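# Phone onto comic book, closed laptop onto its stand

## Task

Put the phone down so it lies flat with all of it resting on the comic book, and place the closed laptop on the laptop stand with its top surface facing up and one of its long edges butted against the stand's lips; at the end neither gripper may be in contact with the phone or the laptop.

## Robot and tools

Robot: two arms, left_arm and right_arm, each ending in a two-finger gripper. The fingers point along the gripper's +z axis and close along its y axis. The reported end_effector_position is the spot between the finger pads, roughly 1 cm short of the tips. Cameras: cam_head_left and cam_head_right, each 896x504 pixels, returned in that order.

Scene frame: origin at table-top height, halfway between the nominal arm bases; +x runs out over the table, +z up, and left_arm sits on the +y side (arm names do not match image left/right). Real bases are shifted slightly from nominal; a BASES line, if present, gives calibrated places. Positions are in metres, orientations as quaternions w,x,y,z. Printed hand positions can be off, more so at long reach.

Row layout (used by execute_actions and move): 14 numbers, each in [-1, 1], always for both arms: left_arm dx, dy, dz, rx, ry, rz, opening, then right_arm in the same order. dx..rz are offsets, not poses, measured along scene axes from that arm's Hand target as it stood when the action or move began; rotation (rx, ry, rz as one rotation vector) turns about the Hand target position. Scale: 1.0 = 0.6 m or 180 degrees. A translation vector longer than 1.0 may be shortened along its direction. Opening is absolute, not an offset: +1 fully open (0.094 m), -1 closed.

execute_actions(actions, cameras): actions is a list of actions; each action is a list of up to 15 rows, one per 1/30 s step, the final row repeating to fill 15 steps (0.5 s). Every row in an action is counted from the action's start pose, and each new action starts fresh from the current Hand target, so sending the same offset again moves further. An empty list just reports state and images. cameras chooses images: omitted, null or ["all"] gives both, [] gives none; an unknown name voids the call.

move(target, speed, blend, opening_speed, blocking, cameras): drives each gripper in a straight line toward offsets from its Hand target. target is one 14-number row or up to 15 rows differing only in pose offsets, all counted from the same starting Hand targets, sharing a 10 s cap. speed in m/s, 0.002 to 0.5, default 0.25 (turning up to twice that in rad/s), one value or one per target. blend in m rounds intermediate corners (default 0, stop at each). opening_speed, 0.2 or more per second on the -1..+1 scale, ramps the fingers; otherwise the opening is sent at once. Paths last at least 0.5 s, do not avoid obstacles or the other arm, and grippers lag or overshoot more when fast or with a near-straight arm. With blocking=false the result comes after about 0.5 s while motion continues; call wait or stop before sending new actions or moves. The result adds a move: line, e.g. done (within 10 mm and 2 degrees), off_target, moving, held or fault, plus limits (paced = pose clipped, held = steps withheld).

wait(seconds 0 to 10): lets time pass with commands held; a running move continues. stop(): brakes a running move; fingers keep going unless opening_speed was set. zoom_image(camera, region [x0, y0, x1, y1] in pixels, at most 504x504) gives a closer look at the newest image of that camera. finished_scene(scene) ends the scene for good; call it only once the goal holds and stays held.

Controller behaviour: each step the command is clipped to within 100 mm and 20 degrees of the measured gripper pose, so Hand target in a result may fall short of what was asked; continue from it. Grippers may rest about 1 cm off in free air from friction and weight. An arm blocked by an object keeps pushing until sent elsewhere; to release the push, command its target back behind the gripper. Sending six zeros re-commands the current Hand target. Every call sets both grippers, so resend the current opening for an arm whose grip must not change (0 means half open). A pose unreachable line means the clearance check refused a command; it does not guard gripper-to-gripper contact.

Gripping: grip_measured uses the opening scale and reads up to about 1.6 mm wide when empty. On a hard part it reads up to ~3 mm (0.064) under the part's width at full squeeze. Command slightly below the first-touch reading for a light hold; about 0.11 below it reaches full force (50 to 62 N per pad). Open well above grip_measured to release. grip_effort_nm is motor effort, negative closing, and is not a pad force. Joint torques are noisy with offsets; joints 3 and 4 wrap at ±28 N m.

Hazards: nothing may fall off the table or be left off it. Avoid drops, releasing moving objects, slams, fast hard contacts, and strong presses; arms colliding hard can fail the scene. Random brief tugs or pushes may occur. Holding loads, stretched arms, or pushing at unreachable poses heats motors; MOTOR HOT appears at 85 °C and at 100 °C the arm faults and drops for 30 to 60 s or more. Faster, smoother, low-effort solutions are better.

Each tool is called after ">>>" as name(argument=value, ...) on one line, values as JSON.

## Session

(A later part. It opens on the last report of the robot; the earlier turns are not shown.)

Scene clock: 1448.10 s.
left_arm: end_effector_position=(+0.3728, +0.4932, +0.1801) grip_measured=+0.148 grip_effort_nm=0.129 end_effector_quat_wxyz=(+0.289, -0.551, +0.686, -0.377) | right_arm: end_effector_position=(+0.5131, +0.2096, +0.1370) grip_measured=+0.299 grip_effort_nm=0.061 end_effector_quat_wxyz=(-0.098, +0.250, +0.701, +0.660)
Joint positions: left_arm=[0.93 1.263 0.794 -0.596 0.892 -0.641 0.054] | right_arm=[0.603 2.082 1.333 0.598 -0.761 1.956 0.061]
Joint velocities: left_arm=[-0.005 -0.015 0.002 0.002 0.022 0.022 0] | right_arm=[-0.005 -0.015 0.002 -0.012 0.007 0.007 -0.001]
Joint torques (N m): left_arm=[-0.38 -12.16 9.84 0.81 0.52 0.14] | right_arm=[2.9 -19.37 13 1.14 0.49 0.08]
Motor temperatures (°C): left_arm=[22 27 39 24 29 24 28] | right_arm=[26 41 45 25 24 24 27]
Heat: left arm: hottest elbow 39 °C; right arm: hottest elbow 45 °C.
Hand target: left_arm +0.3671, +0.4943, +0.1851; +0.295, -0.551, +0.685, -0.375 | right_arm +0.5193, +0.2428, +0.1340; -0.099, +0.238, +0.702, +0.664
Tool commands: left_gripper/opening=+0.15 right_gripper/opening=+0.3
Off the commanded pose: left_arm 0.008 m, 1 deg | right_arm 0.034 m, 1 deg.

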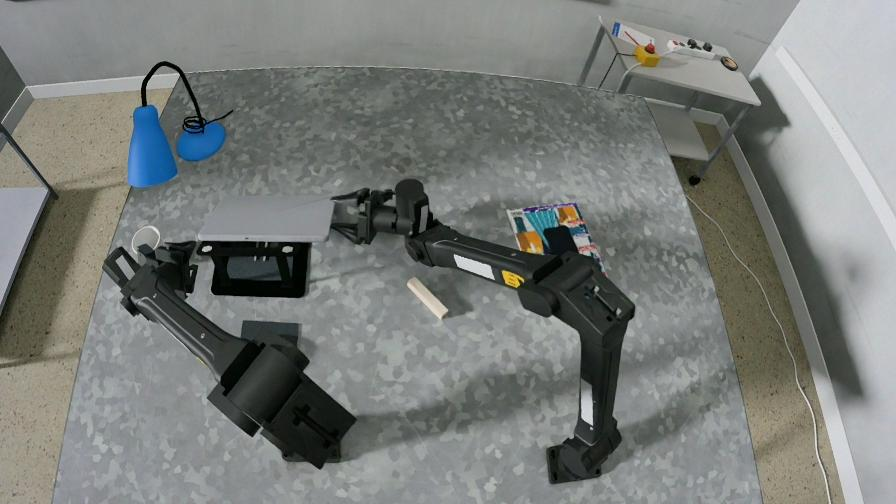

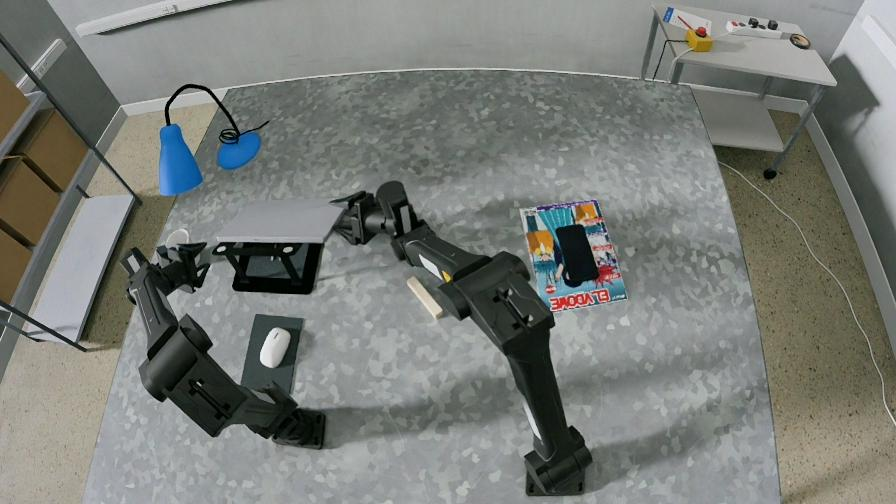

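>>> move(target=[0,0,0,0,0,0,0.15,-0.005,-0.092,0,0,0,0,0.3], speed=0.05, cameras=[])

>>> move(target=[0,0,0,0,0,0,0.15,-0.01,0,-0.022,0,0,0,0.3], speed=0.05)

>>> zoom_image(camera="cam_head_left", region=[270, 165, 400, 265])

>>> zoom_image(camera="cam_head_right", region=[280, 165, 410, 265])

Scene clock: 1455.30 s.
left_arm: end_effector_position=(+0.3728, +0.4932, +0.1801) grip_measured=+0.148 grip_effort_nm=0.134 end_effector_quat_wxyz=(+0.289, -0.551, +0.686, -0.377) | right_arm: end_effector_position=(+0.5133, +0.1947, +0.1315) grip_measured=+0.299 grip_effort_nm=0.061 end_effector_quat_wxyz=(-0.107, +0.242, +0.704, +0.659)
Joint positions: left_arm=[0.93 1.263 0.794 -0.596 0.892 -0.641 0.054] | right_arm=[0.578 2.082 1.313 0.611 -0.811 1.948 0.061]
Joint velocities: left_arm=[-0.005 -0.015 0.017 -0.012 -0.037 -0.066 0] | right_arm=[-0.015 -0.005 -0.017 0.007 -0.066 -0.022 0]
Joint torques (N m): left_arm=[-0.91 -12.45 9.5 0.77 0.54 0.14] | right_arm=[-0.21 -23.94 6.46 2.03 -0.11 0.04]
Motor temperatures (°C): left_arm=[22 27 39 24 29 24 28] | right_arm=[26 41 45 25 24 24 27]
Heat: left arm: hottest elbow 39 °C; right arm: hottest elbow 45 °C.
Hand target: left_arm +0.3671, +0.4943, +0.1851; +0.295, -0.551, +0.685, -0.375 | right_arm +0.5154, +0.1876, +0.1342; -0.099, +0.238, +0.702, +0.664
Off the commanded pose: left_arm 0.008 m, 1 deg | right_arm 0.008 m, 1 deg.
move: done
No camera images: "cameras" was empty.

Scene clock: 1456.23 s.
left_arm: end_effector_position=(+0.3728, +0.4932, +0.1801) grip_measured=+0.148 grip_effort_nm=0.129 end_effector_quat_wxyz=(+0.289, -0.551, +0.686, -0.377) | right_arm: end_effector_position=(+0.5094, +0.1921, +0.1293) grip_measured=+0.299 grip_effort_nm=0.061 end_effector_quat_wxyz=(-0.103, +0.237, +0.702, +0.664)
Joint positions: left_arm=[0.93 1.263 0.794 -0.596 0.892 -0.641 0.054] | right_arm=[0.578 2.082 1.294 0.647 -0.81 1.948 0.061]
Joint velocities: left_arm=[0.005 -0.015 -0.007 -0.002 0.022 0.037 0.001] | right_arm=[0.005 0.005 -0.002 0.007 -0.066 -0.139 0]
Joint torques (N m): left_arm=[-0.79 -11.63 9.81 0.88 0.55 0.17] | right_arm=[0.26 -22.71 6.13 2.13 0.03 0.04]
Motor temperatures (°C): left_arm=[22 27 39 24 29 24 28] | right_arm=[26 41 45 25 24 24 27]
Heat: left arm: hottest elbow 39 °C; right arm: hottest elbow 45 °C.
Hand target: left_arm +0.3671, +0.4943, +0.1851; +0.295, -0.551, +0.685, -0.375 | right_arm +0.5092, +0.1876, +0.1212; -0.099, +0.238, +0.702, +0.664
Off the commanded pose: left_arm 0.008 m, 1 deg | right_arm 0.009 m, 0 deg.
move: done

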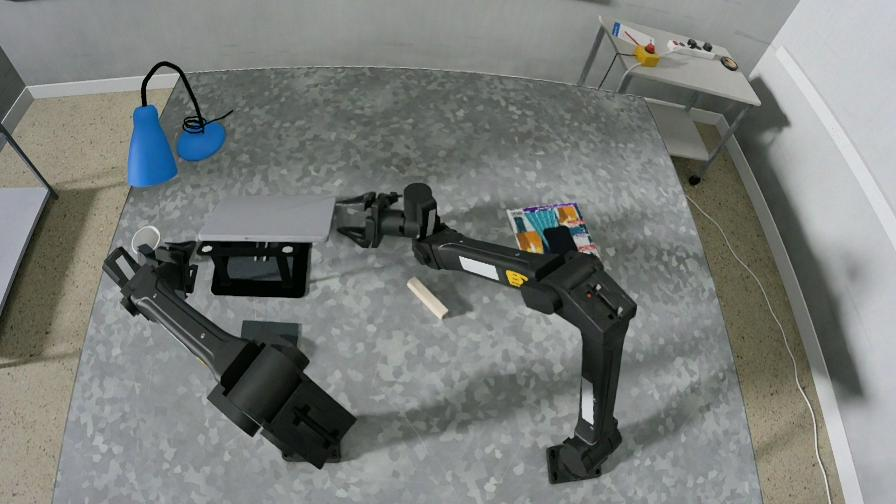

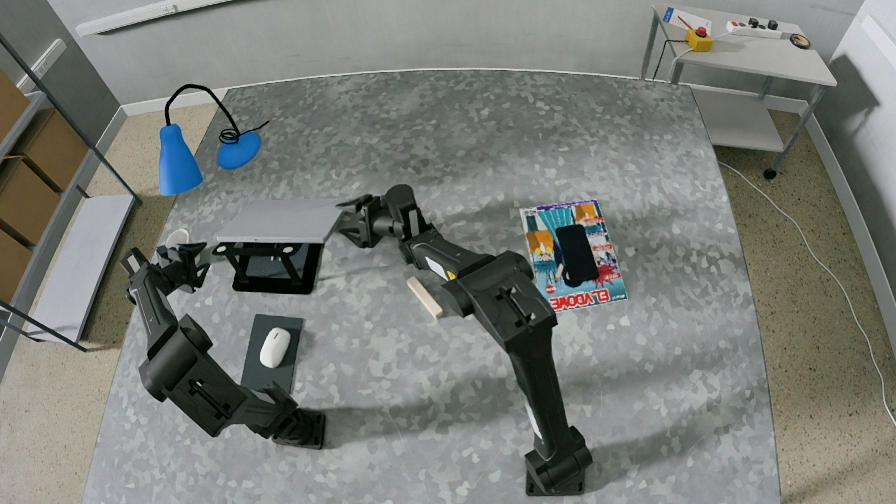

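Scaled by 3.877.

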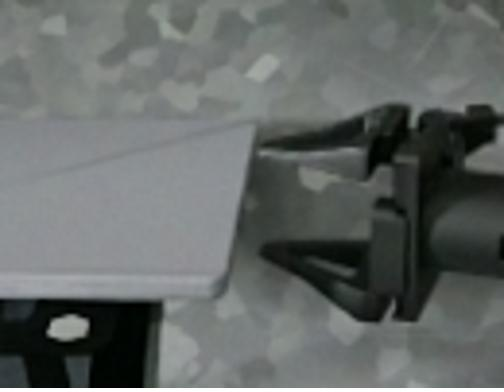

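Scaled by 3.877.

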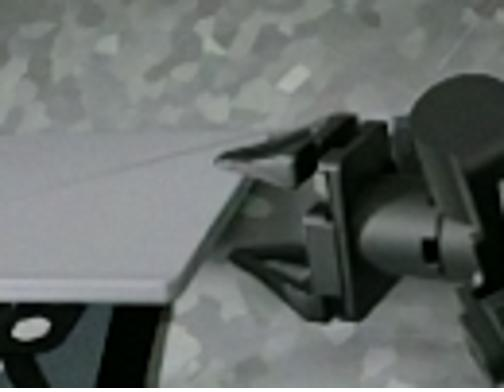

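>>> move(target=[[0,0,0,0,0,0,0.15,-0.005,0,-0.01,0,0,0,0.3],[0,0,0,0,0,0,0.15,0,0.065,-0.01,0,0,0,0.3]], speed=0.05)

>>> zoom_image(camera="cam_head_left", region=[270, 165, 400, 265])

>>> zoom_image(camera="cam_head_right", region=[280, 165, 410, 265])

Scene clock: 1463.80 s.
left_arm: end_effector_position=(+0.3728, +0.4932, +0.1801) grip_measured=+0.148 grip_effort_nm=0.129 end_effector_quat_wxyz=(+0.289, -0.551, +0.686, -0.377) | right_arm: end_effector_position=(+0.5011, +0.2115, +0.1157) grip_measured=+0.299 grip_effort_nm=0.056 end_effector_quat_wxyz=(-0.098, +0.243, +0.703, +0.661)
Joint positions: left_arm=[0.93 1.263 0.794 -0.596 0.892 -0.641 0.054] | right_arm=[0.615 2.108 1.302 0.658 -0.759 1.948 0.061]
Joint velocities: left_arm=[-0.015 0.005 0.007 0.007 -0.051 -0.037 0] | right_arm=[-0.005 0.005 0.012 -0.022 -0.022 -0.066 0.001]
Joint torques (N m): left_arm=[-0.38 -11.4 9.72 0.84 0.53 0.11] | right_arm=[1.32 -20.72 10.84 1.18 0.03 0.13]
Motor temperatures (°C): left_arm=[22 27 39 24 29 24 28] | right_arm=[26 41 45 25 24 24 27]
Heat: left arm: hottest elbow 39 °C; right arm: hottest elbow 45 °C.
Hand target: left_arm +0.3671, +0.4943, +0.1851; +0.295, -0.551, +0.685, -0.375 | right_arm +0.5097, +0.2266, +0.1149; -0.099, +0.238, +0.702, +0.664
Off the commanded pose: left_arm 0.008 m, 1 deg | right_arm 0.017 m, 1 deg.
move: off_target (right_arm)

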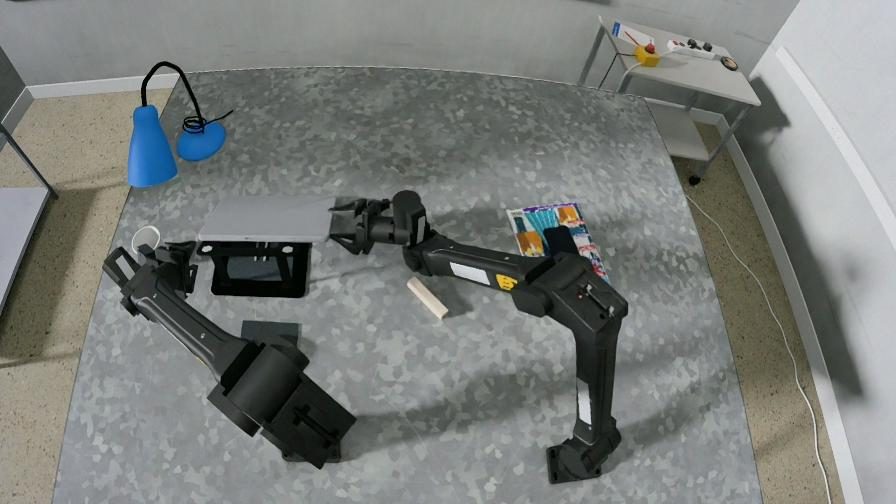

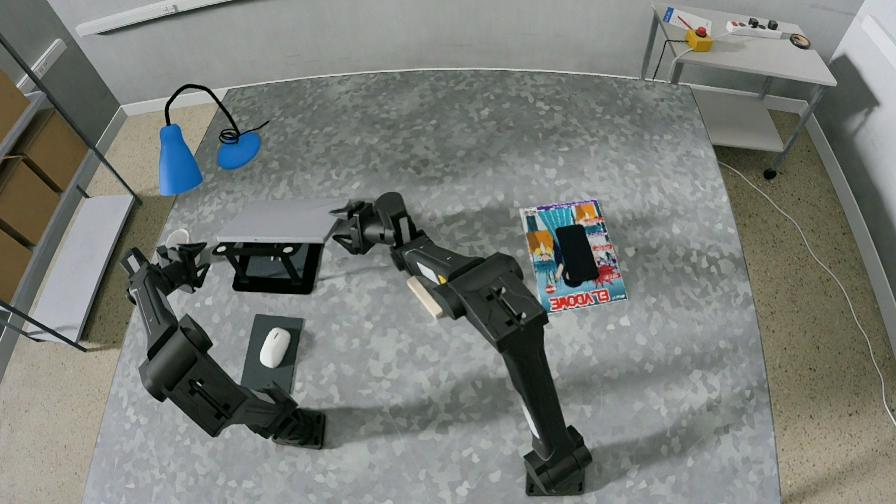

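Scaled by 3.877.

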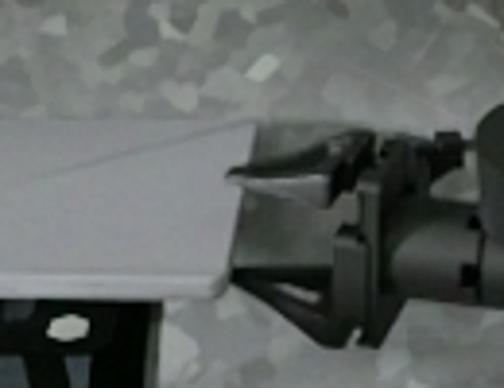

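Scaled by 3.877.

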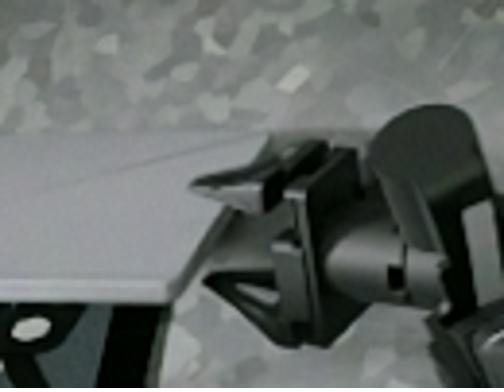

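>>> move(target=[0,0,0,0,0,0,0.15,0,0.03,-0.005,0,0,0,0.3], speed=0.05)

>>> zoom_image(camera="cam_head_left", region=[270, 165, 400, 265])

>>> zoom_image(camera="cam_head_right", region=[280, 165, 410, 265])

Scene clock: 1468.63 s.
left_arm: end_effector_position=(+0.3728, +0.4932, +0.1801) grip_measured=+0.148 grip_effort_nm=0.129 end_effector_quat_wxyz=(+0.289, -0.551, +0.686, -0.377) | right_arm: end_effector_position=(+0.5012, +0.2289, +0.1142) grip_measured=+0.299 grip_effort_nm=0.061 end_effector_quat_wxyz=(-0.096, +0.241, +0.703, +0.662)
Joint positions: left_arm=[0.93 1.263 0.794 -0.596 0.892 -0.641 0.054] | right_arm=[0.638 2.131 1.338 0.649 -0.737 1.949 0.061]
Joint velocities: left_arm=[-0.005 -0.005 -0.022 -0.002 -0.007 0.022 0] | right_arm=[0.005 0.005 -0.012 -0.017 -0.022 0.022 -0.001]
Joint torques (N m): left_arm=[-0.5 -11.52 9.83 0.5 0.53 0.15] | right_arm=[1.2 -21.07 11.04 1.14 0.07 0.15]
Motor temperatures (°C): left_arm=[22 27 39 24 29 24 28] | right_arm=[26 41 45 25 24 24 27]
Heat: left arm: hottest elbow 39 °C; right arm: hottest elbow 45 °C.
Hand target: left_arm +0.3671, +0.4943, +0.1851; +0.295, -0.551, +0.685, -0.375 | right_arm +0.5097, +0.2446, +0.1118; -0.099, +0.238, +0.702, +0.664
Off the commanded pose: left_arm 0.008 m, 1 deg | right_arm 0.018 m, 1 deg.
move: off_target (right_arm)

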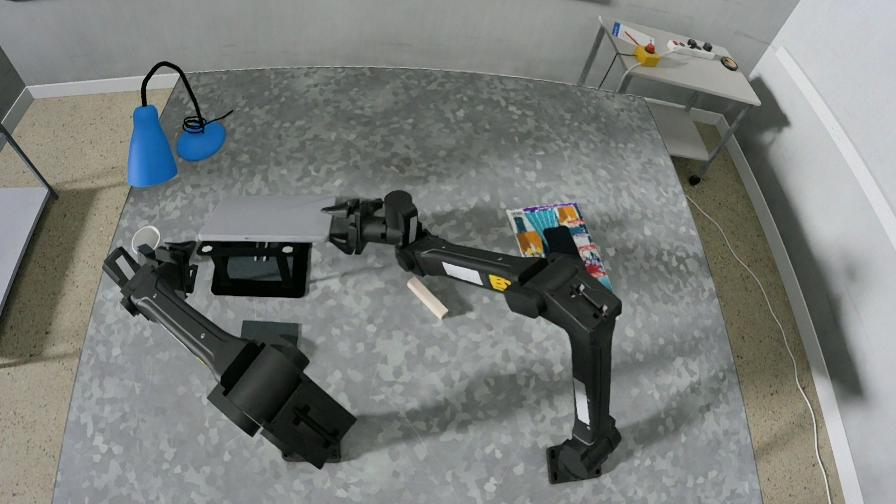

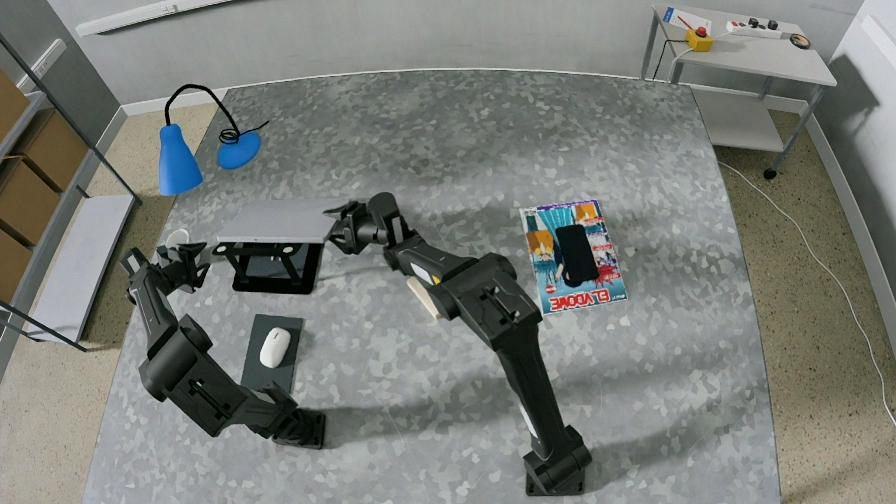

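Scaled by 3.877.

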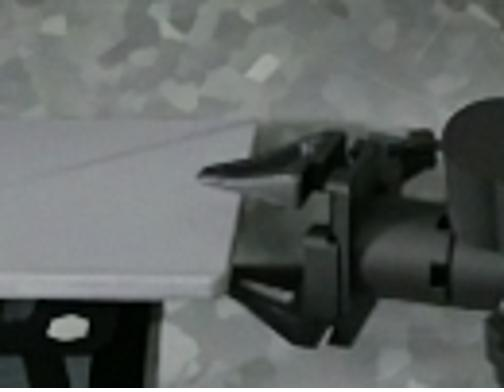

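Scaled by 3.877.

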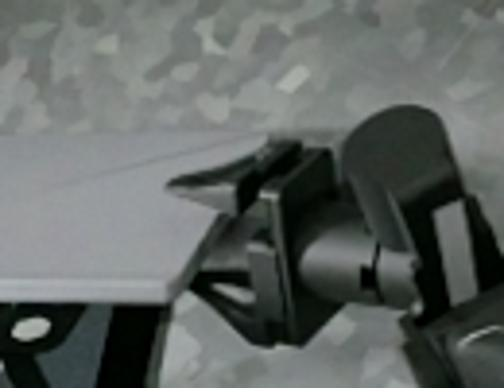

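>>> move(target=[0,0,0,0,0,0,0.15,0.005,0.025,-0.002,0,0,0,0.3], speed=0.05)

>>> zoom_image(camera="cam_head_left", region=[270, 165, 400, 265])

>>> zoom_image(camera="cam_head_right", region=[280, 165, 410, 265])

Scene clock: 1473.03 s.
left_arm: end_effector_position=(+0.3728, +0.4932, +0.1801) grip_measured=+0.148 grip_effort_nm=0.129 end_effector_quat_wxyz=(+0.289, -0.551, +0.686, -0.377) | right_arm: end_effector_position=(+0.5050, +0.2434, +0.1136) grip_measured=+0.299 grip_effort_nm=0.066 end_effector_quat_wxyz=(-0.096, +0.241, +0.703, +0.662)
Joint positions: left_arm=[0.93 1.263 0.794 -0.596 0.892 -0.641 0.054] | right_arm=[0.652 2.154 1.381 0.633 -0.722 1.952 0.061]
Joint velocities: left_arm=[0.005 -0.005 0.002 -0.007 0.007 -0.066 0.001] | right_arm=[-0.015 0.005 0.002 -0.002 -0.022 -0.037 -0.001]
Joint torques (N m): left_arm=[-0.15 -11.22 9.76 0.59 0.5 0.19] | right_arm=[1.32 -20.95 11.28 1.14 0.05 0.16]
Motor temperatures (°C): left_arm=[22 27 39 24 29 24 28] | right_arm=[26 41 46 25 24 24 27]
Heat: left arm: hottest elbow 39 °C; right arm: hottest elbow 46 °C.
Hand target: left_arm +0.3671, +0.4943, +0.1851; +0.295, -0.551, +0.685, -0.375 | right_arm +0.5130, +0.2595, +0.1105; -0.099, +0.238, +0.702, +0.664
Off the commanded pose: left_arm 0.008 m, 1 deg | right_arm 0.018 m, 1 deg.
move: off_target (right_arm)

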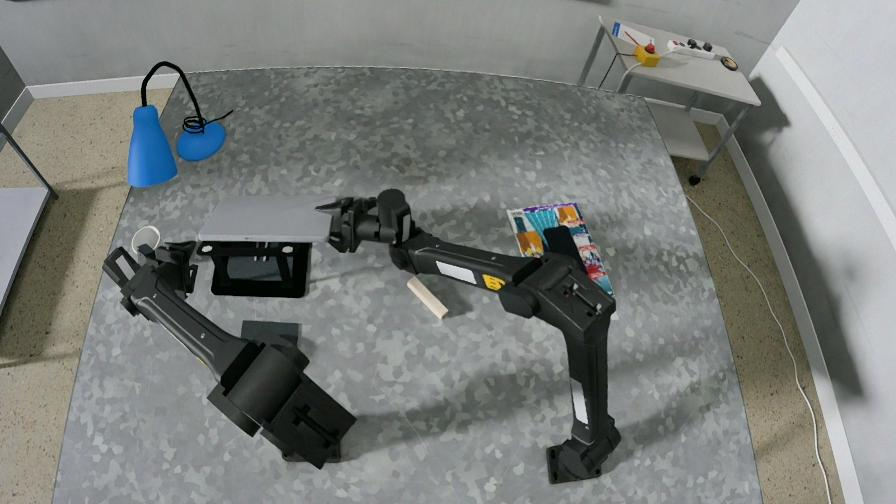

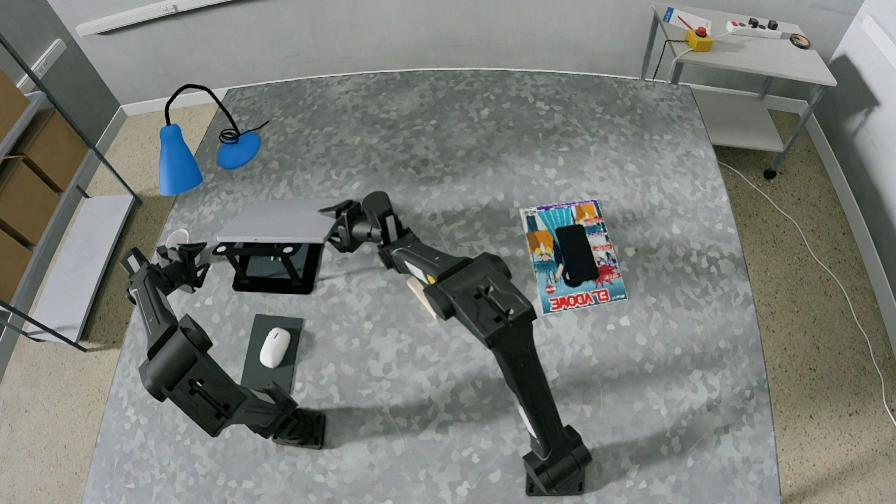

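Scaled by 3.877.

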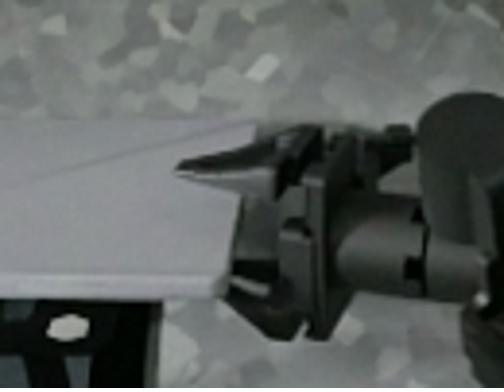

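Scaled by 3.877.

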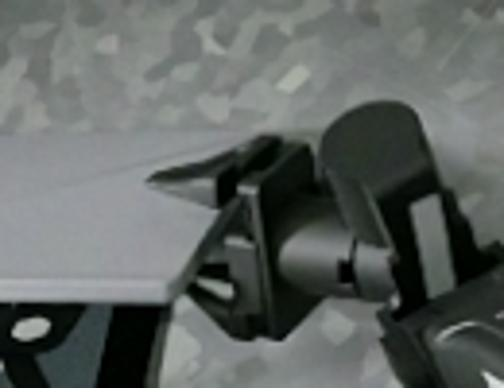

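>>> move(target=[0,0,0,0,0,0,0.15,0.006,-0.012,0.012,0,0,0,-0.2], speed=0.04, opening_speed=0.5)

>>> zoom_image(camera="cam_head_left", region=[270, 165, 400, 265])

>>> zoom_image(camera="cam_head_right", region=[280, 165, 410, 265])

Scene clock: 1479.70 s.
left_arm: end_effector_position=(+0.3728, +0.4932, +0.1801) grip_measured=+0.148 grip_effort_nm=0.129 end_effector_quat_wxyz=(+0.289, -0.551, +0.686, -0.377) | right_arm: end_effector_position=(+0.5038, +0.2437, +0.1117) grip_measured=-0.198 grip_effort_nm=-0.081 end_effector_quat_wxyz=(-0.101, +0.242, +0.706, +0.658)
Joint positions: left_arm=[0.93 1.263 0.794 -0.596 0.892 -0.641 0.054] | right_arm=[0.652 2.154 1.382 0.62 -0.729 1.952 0.038]
Joint velocities: left_arm=[-0.005 0.005 0.002 -0.017 0.095 -0.022 0] | right_arm=[0.005 -0.015 0.007 -0.002 -0.022 -0.007 -0.001]
Joint torques (N m): left_arm=[-0.56 -11.58 9.73 0.73 0.53 0.09] | right_arm=[0.44 -22.77 10.93 1.14 -0.13 0.14]
Motor temperatures (°C): left_arm=[22 27 39 24 29 24 27] | right_arm=[26 42 45 25 24 24 27]
Heat: left arm: hottest elbow 39 °C; right arm: hottest elbow 45 °C.
Hand target: left_arm +0.3671, +0.4943, +0.1851; +0.295, -0.551, +0.685, -0.375 | right_arm +0.5167, +0.2523, +0.1178; -0.099, +0.238, +0.702, +0.664
Off the commanded pose: left_arm 0.008 m, 1 deg | right_arm 0.017 m, 1 deg.
move: off_target (right_arm)

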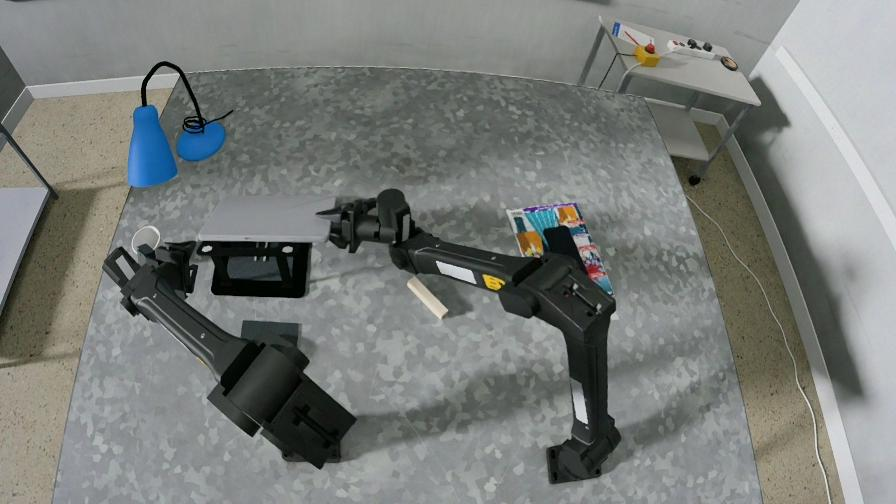

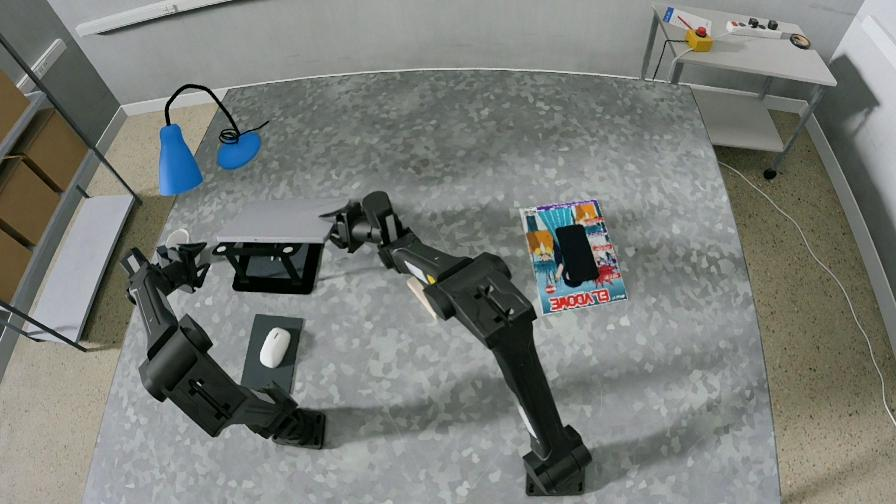

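Scaled by 3.877.

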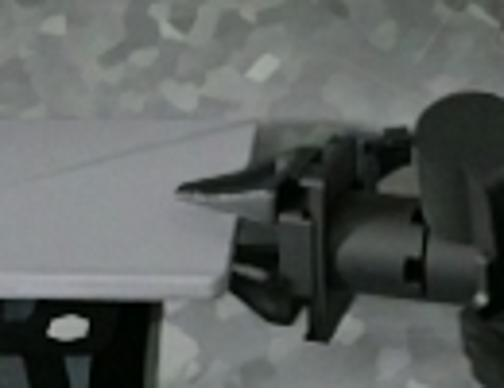

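Scaled by 3.877.

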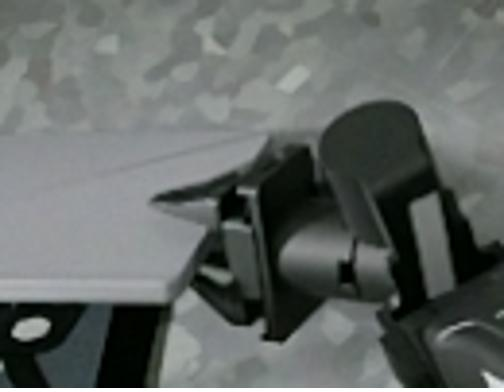

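>>> move(target=[0,0,0,0,0,0,0.15,0.004,-0.005,0.02,0,0,0,-0.2], speed=0.04)

>>> zoom_image(camera="cam_head_left", region=[270, 165, 400, 265])

>>> zoom_image(camera="cam_head_right", region=[280, 165, 410, 265])

Scene clock: 1482.97 s.
left_arm: end_effector_position=(+0.3728, +0.4932, +0.1801) grip_measured=+0.148 grip_effort_nm=0.125 end_effector_quat_wxyz=(+0.289, -0.551, +0.686, -0.377) | right_arm: end_effector_position=(+0.5022, +0.2434, +0.1072) grip_measured=-0.199 grip_effort_nm=-0.081 end_effector_quat_wxyz=(-0.108, +0.247, +0.710, +0.651)
Joint positions: left_arm=[0.93 1.263 0.794 -0.596 0.892 -0.641 0.054] | right_arm=[0.652 2.154 1.382 0.597 -0.735 1.952 0.038]
Joint velocities: left_arm=[0.005 0.015 0.002 0.012 -0.081 0.007 0] | right_arm=[0.005 -0.015 0.027 -0.012 -0.007 -0.007 -0.001]
Joint torques (N m): left_arm=[-0.38 -11.4 9.77 0.69 0.55 0.1] | right_arm=[-0.03 -24.47 10.96 0.99 -0.14 0.13]
Motor temperatures (°C): left_arm=[22 27 39 24 29 24 27] | right_arm=[26 42 45 25 24 24 27]
Heat: left arm: hottest elbow 39 °C; right arm: hottest elbow 45 °C.
Hand target: left_arm +0.3671, +0.4943, +0.1851; +0.295, -0.551, +0.685, -0.375 | right_arm +0.5193, +0.2494, +0.1298; -0.099, +0.238, +0.702, +0.664
Off the commanded pose: left_arm 0.008 m, 1 deg | right_arm 0.029 m, 2 deg.
move: off_target (right_arm)

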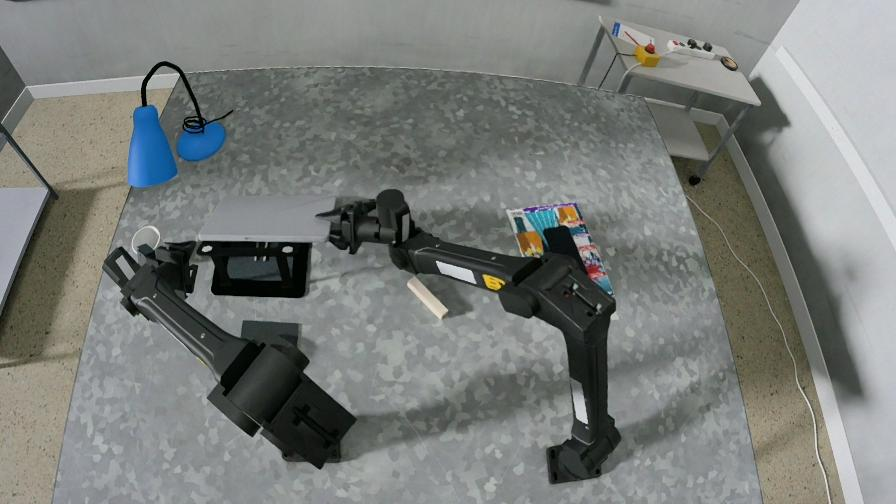

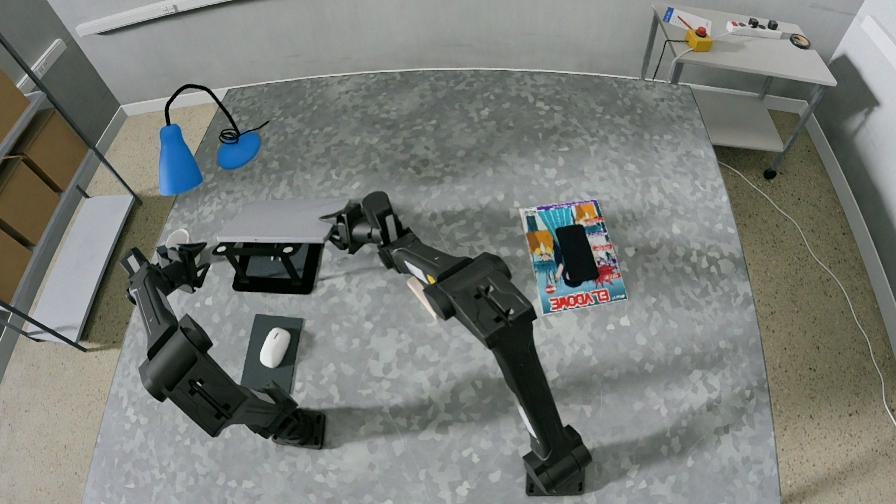

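Scaled by 3.877.

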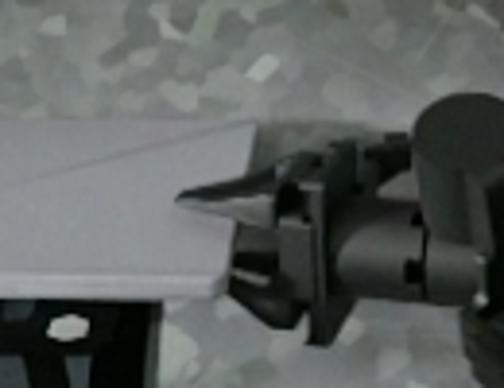

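Scaled by 3.877.

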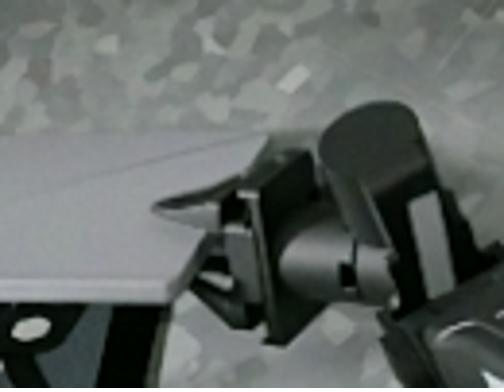

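>>> move(target=[0,0,0,0,0,0,0.15,0,0,0.02,0,0,0,-0.2], speed=0.03, cameras=[])

Scene clock: 1485.97 s.
left_arm: end_effector_position=(+0.3728, +0.4932, +0.1801) grip_measured=+0.148 grip_effort_nm=0.129 end_effector_quat_wxyz=(+0.289, -0.551, +0.686, -0.377) | right_arm: end_effector_position=(+0.5014, +0.2429, +0.1029) grip_measured=-0.199 grip_effort_nm=-0.081 end_effector_quat_wxyz=(-0.113, +0.253, +0.713, +0.644)
Joint positions: left_arm=[0.93 1.263 0.794 -0.596 0.892 -0.641 0.054] | right_arm=[0.652 2.154 1.382 0.575 -0.735 1.952 0.038]
Joint velocities: left_arm=[-0.005 0.005 -0.007 -0.017 0.022 0.022 0.001] | right_arm=[-0.005 -0.005 -0.007 -0.012 -0.037 0.051 0]
Joint torques (N m): left_arm=[-0.09 -11.69 9.78 0.42 0.51 0.22] | right_arm=[-0.09 -26.23 11 1.28 -0.14 0.13]
Motor temperatures (°C): left_arm=[22 27 39 24 29 24 27] | right_arm=[26 43 45 25 24 24 27]
Heat: left arm: hottest elbow 39 °C; right arm: hottest elbow 45 °C.
Hand target: left_arm +0.3671, +0.4943, +0.1851; +0.295, -0.551, +0.685, -0.375 | right_arm +0.5195, +0.2495, +0.1418; -0.099, +0.238, +0.702, +0.664
Off the commanded pose: left_arm 0.008 m, 1 deg | right_arm 0.043 m, 4 deg.
move: off_target (right_arm)
No camera images: "cameras" was empty.

>>> move(target=[0,0,0,0,0,0,0.15,0,0,0.02,0,0,0,-0.2], speed=0.03, cameras=[])

Scene clock: 1489.63 s.
left_arm: end_effector_position=(+0.3728, +0.4932, +0.1801) grip_measured=+0.148 grip_effort_nm=0.129 end_effector_quat_wxyz=(+0.289, -0.551, +0.686, -0.377) | right_arm: end_effector_position=(+0.5010, +0.2426, +0.1108) grip_measured=-0.199 grip_effort_nm=-0.081 end_effector_quat_wxyz=(-0.114, +0.255, +0.714, +0.642)
Joint positions: left_arm=[0.93 1.263 0.794 -0.596 0.892 -0.641 0.054] | right_arm=[0.652 2.137 1.382 0.552 -0.735 1.952 0.038]
Joint velocities: left_arm=[-0.034 -0.015 -0.012 0.017 -0.022 -0.066 0] | right_arm=[-0.005 0.005 -0.007 -0.017 -0.051 -0.037 -0.001]
Joint torques (N m): left_arm=[-0.38 -11.81 9.72 0.85 0.53 0.16] | right_arm=[-0.03 -26.52 11.3 1.18 -0.15 0.12]
Motor temperatures (°C): left_arm=[22 27 39 24 29 24 27] | right_arm=[26 43 45 25 24 24 27]
Heat: left arm: hottest elbow 39 °C; right arm: hottest elbow 45 °C.
Hand target: left_arm +0.3671, +0.4943, +0.1851; +0.295, -0.551, +0.685, -0.375 | right_arm +0.5198, +0.2495, +0.1539; -0.099, +0.238, +0.702, +0.664
Off the commanded pose: left_arm 0.008 m, 1 deg | right_arm 0.047 m, 4 deg.
move: off_target (right_arm)
No camera images: "cameras" was empty.

>>> move(target=[0,0,0,0,0,0,0.15,0,0,0.017,0,0,0,-0.2], speed=0.03)

>>> zoom_image(camera="cam_head_left", region=[270, 165, 400, 265])

>>> zoom_image(camera="cam_head_right", region=[280, 165, 410, 265])

Scene clock: 1492.13 s.
left_arm: end_effector_position=(+0.3728, +0.4932, +0.1801) grip_measured=+0.148 grip_effort_nm=0.129 end_effector_quat_wxyz=(+0.289, -0.551, +0.686, -0.377) | right_arm: end_effector_position=(+0.5004, +0.2422, +0.1144) grip_measured=-0.199 grip_effort_nm=-0.085 end_effector_quat_wxyz=(-0.116, +0.258, +0.716, +0.639)
Joint positions: left_arm=[0.93 1.263 0.794 -0.596 0.892 -0.641 0.054] | right_arm=[0.652 2.127 1.382 0.531 -0.736 1.952 0.038]
Joint velocities: left_arm=[-0.005 -0.015 -0.002 -0.012 0.007 0.037 0] | right_arm=[-0.015 -0.015 -0.017 -0.002 0.022 0.022 0]
Joint torques (N m): left_arm=[-1.03 -11.4 9.73 0.51 0.53 0.13] | right_arm=[0.03 -26.99 11.59 1.03 -0.15 0.13]
Motor temperatures (°C): left_arm=[22 27 39 24 29 24 27] | right_arm=[26 43 45 25 24 24 27]
Heat: left arm: hottest elbow 39 °C; right arm: hottest elbow 45 °C.
Hand target: left_arm +0.3671, +0.4943, +0.1851; +0.295, -0.551, +0.685, -0.375 | right_arm +0.5199, +0.2496, +0.1640; -0.099, +0.238, +0.702, +0.664
Off the commanded pose: left_arm 0.008 m, 1 deg | right_arm 0.054 m, 4 deg.
move: off_target (right_arm)

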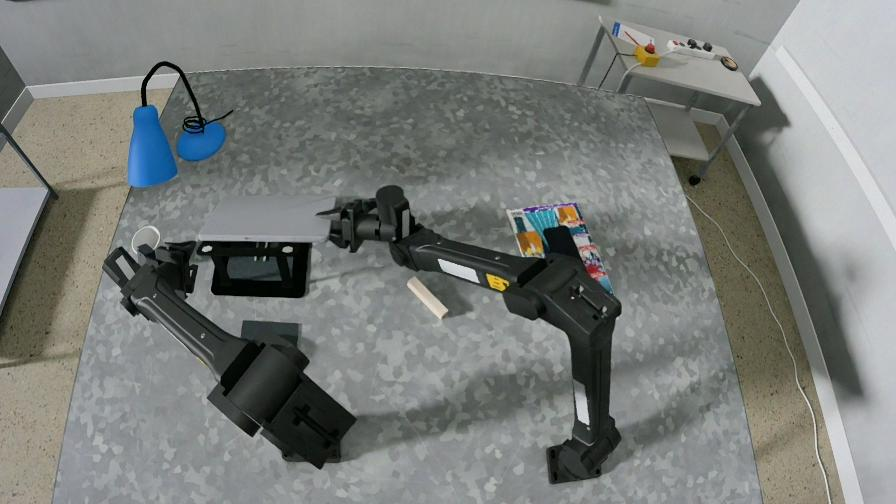

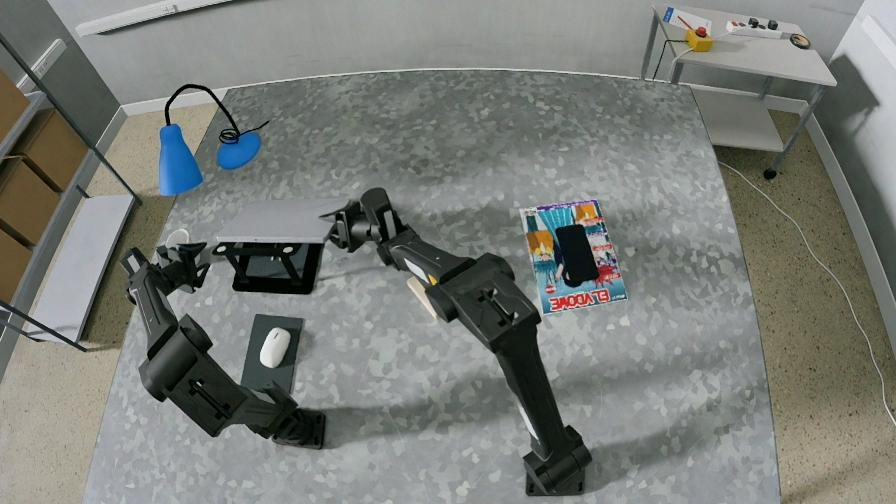

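Scaled by 3.877.

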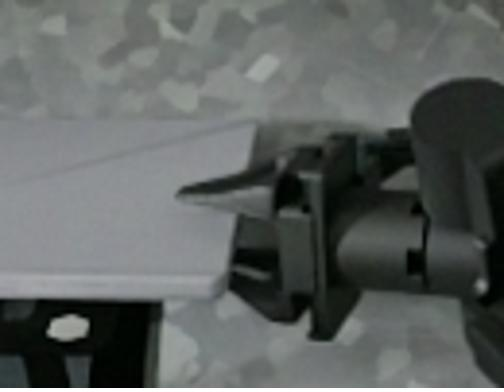

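Scaled by 3.877.

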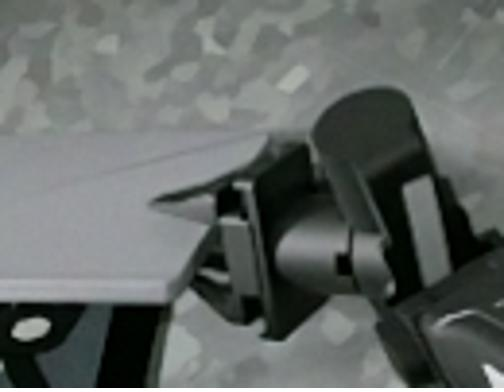

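>>> move(target=[0,0,0,0,0,0,0.15,-0.01,-0.005,-0.05,0,0,0,-0.85], speed=0.05, opening_speed=0.4)

>>> zoom_image(camera="cam_head_left", region=[180, 170, 370, 310])

>>> zoom_image(camera="cam_head_right", region=[190, 170, 380, 310])

Scene clock: 1498.13 s.
left_arm: end_effector_position=(+0.3728, +0.4932, +0.1801) grip_measured=+0.148 grip_effort_nm=0.129 end_effector_quat_wxyz=(+0.289, -0.551, +0.686, -0.377) | right_arm: end_effector_position=(+0.5002, +0.2429, +0.1138) grip_measured=-0.657 grip_effort_nm=-1.038 end_effector_quat_wxyz=(-0.108, +0.243, +0.716, +0.645)
Joint positions: left_arm=[0.93 1.263 0.794 -0.596 0.892 -0.641 0.054] | right_arm=[0.652 2.135 1.382 0.557 -0.741 1.93 0.016]
Joint velocities: left_arm=[-0.005 0.005 0.002 -0.007 -0.066 -0.007 0] | right_arm=[-0.024 -0.015 0.002 0.002 -0.007 -0.022 0]
Joint torques (N m): left_arm=[-0.62 -11.4 9.62 0.66 0.53 0.11] | right_arm=[0.03 -24.35 9.52 2.56 0.11 0.33]
Motor temperatures (°C): left_arm=[22 27 39 24 29 24 27] | right_arm=[26 44 45 25 24 24 27]
Heat: left arm: hottest elbow 39 °C; right arm: hottest elbow 45 °C.
Hand target: left_arm +0.3671, +0.4943, +0.1851; +0.295, -0.551, +0.685, -0.375 | right_arm +0.5133, +0.2465, +0.1342; -0.099, +0.238, +0.702, +0.664
Off the commanded pose: left_arm 0.008 m, 1 deg | right_arm 0.025 m, 3 deg.
move: off_target (right_arm)

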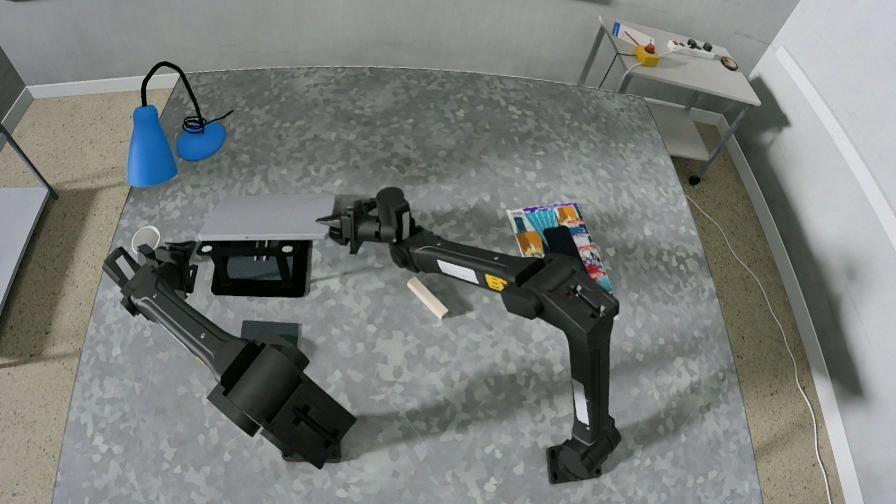

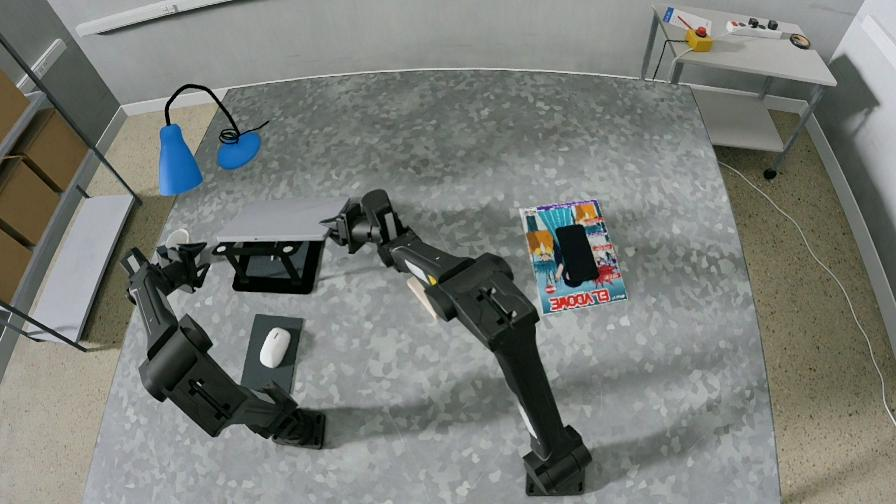

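Scaled by 2.653.

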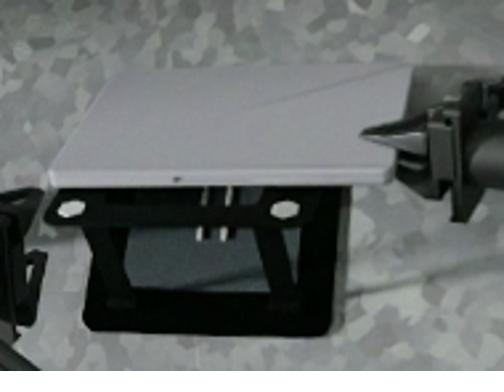

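Scaled by 2.653.

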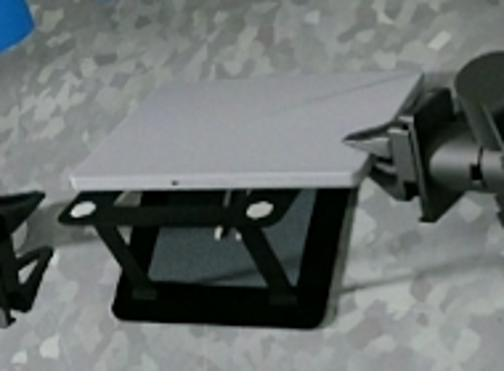

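>>> move(target=[[0,0,0,0,0,0,0.15,0,0,0.02,0,0,0,-0.85],[0,0,0,0,0,0,0.15,-0.047,0.05,0.02,0,0,0,-0.85]], speed=0.04)

>>> zoom_image(camera="cam_head_left", region=[180, 170, 370, 310])

>>> zoom_image(camera="cam_head_right", region=[190, 170, 380, 310])

Scene clock: 1504.67 s.
left_arm: end_effector_position=(+0.3728, +0.4932, +0.1801) grip_measured=+0.148 grip_effort_nm=0.129 end_effector_quat_wxyz=(+0.289, -0.551, +0.686, -0.377) | right_arm: end_effector_position=(+0.4965, +0.2533, +0.1126) grip_measured=-0.658 grip_effort_nm=-1.038 end_effector_quat_wxyz=(-0.095, +0.254, +0.715, +0.645)
Joint positions: left_arm=[0.93 1.263 0.794 -0.596 0.892 -0.641 0.054] | right_arm=[0.676 2.135 1.382 0.557 -0.686 1.933 0.016]
Joint velocities: left_arm=[-0.005 -0.015 -0.007 0.017 -0.022 0.022 0.001] | right_arm=[-0.005 -0.005 -0.027 -0.002 0.081 -0.022 0]
Joint torques (N m): left_arm=[-0.21 -12.22 9.76 0.69 0.52 0.16] | right_arm=[2.96 -26.46 9.01 2.22 0.33 0.41]
Motor temperatures (°C): left_arm=[22 27 39 24 29 24 27] | right_arm=[26 45 46 25 24 24 27]
Heat: left arm: hottest elbow 39 °C; right arm: hottest elbow 46 °C.
Hand target: left_arm +0.3671, +0.4943, +0.1851; +0.295, -0.551, +0.685, -0.375 | right_arm +0.4858, +0.2769, +0.1465; -0.099, +0.238, +0.702, +0.664
Off the commanded pose: left_arm 0.008 m, 1 deg | right_arm 0.042 m, 3 deg.
move: off_target (right_arm)

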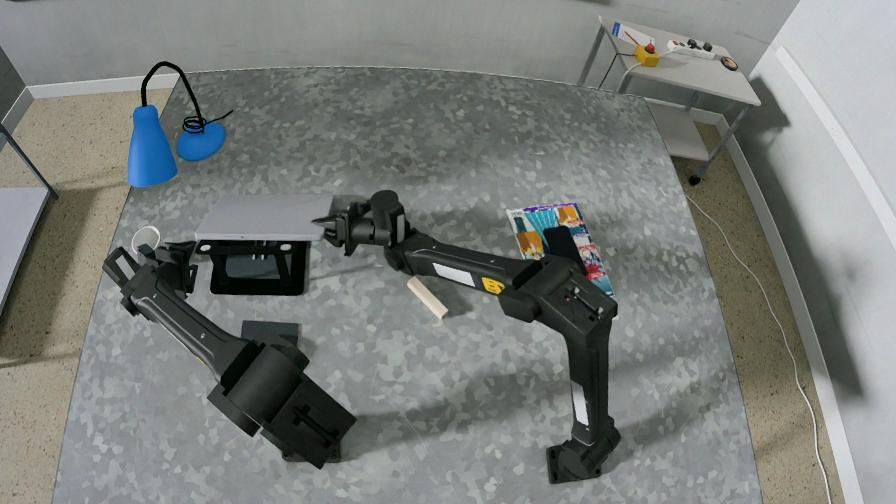

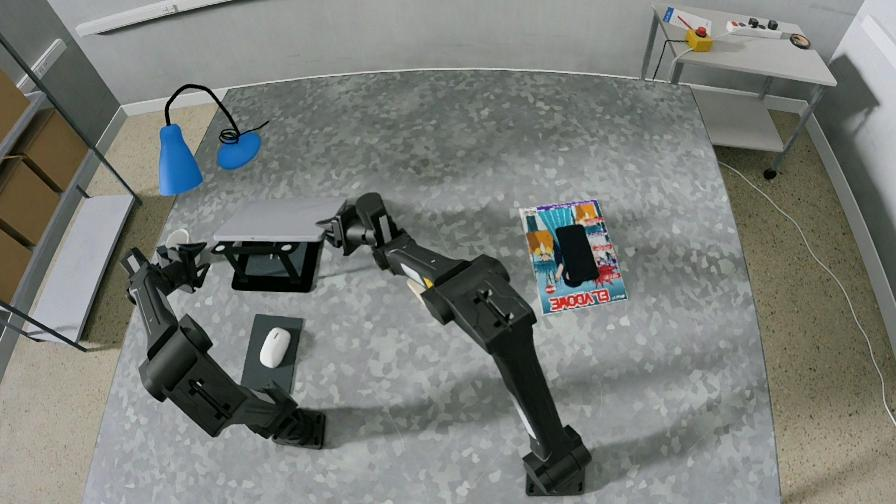

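Scaled by 2.653.

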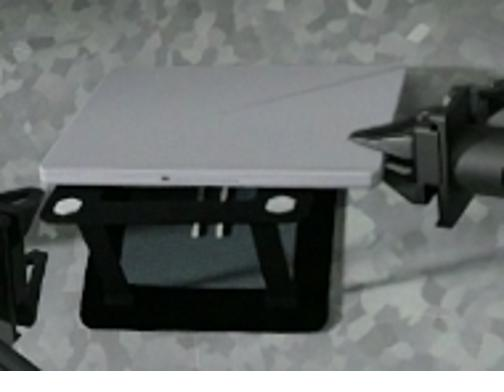

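Scaled by 2.653.

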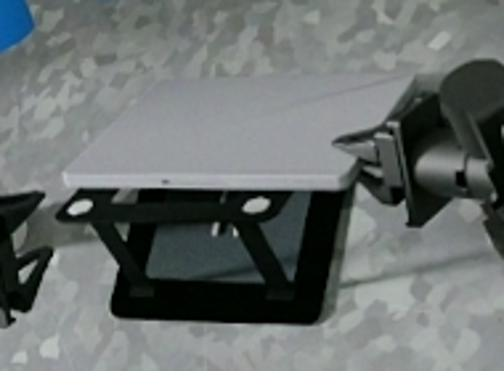

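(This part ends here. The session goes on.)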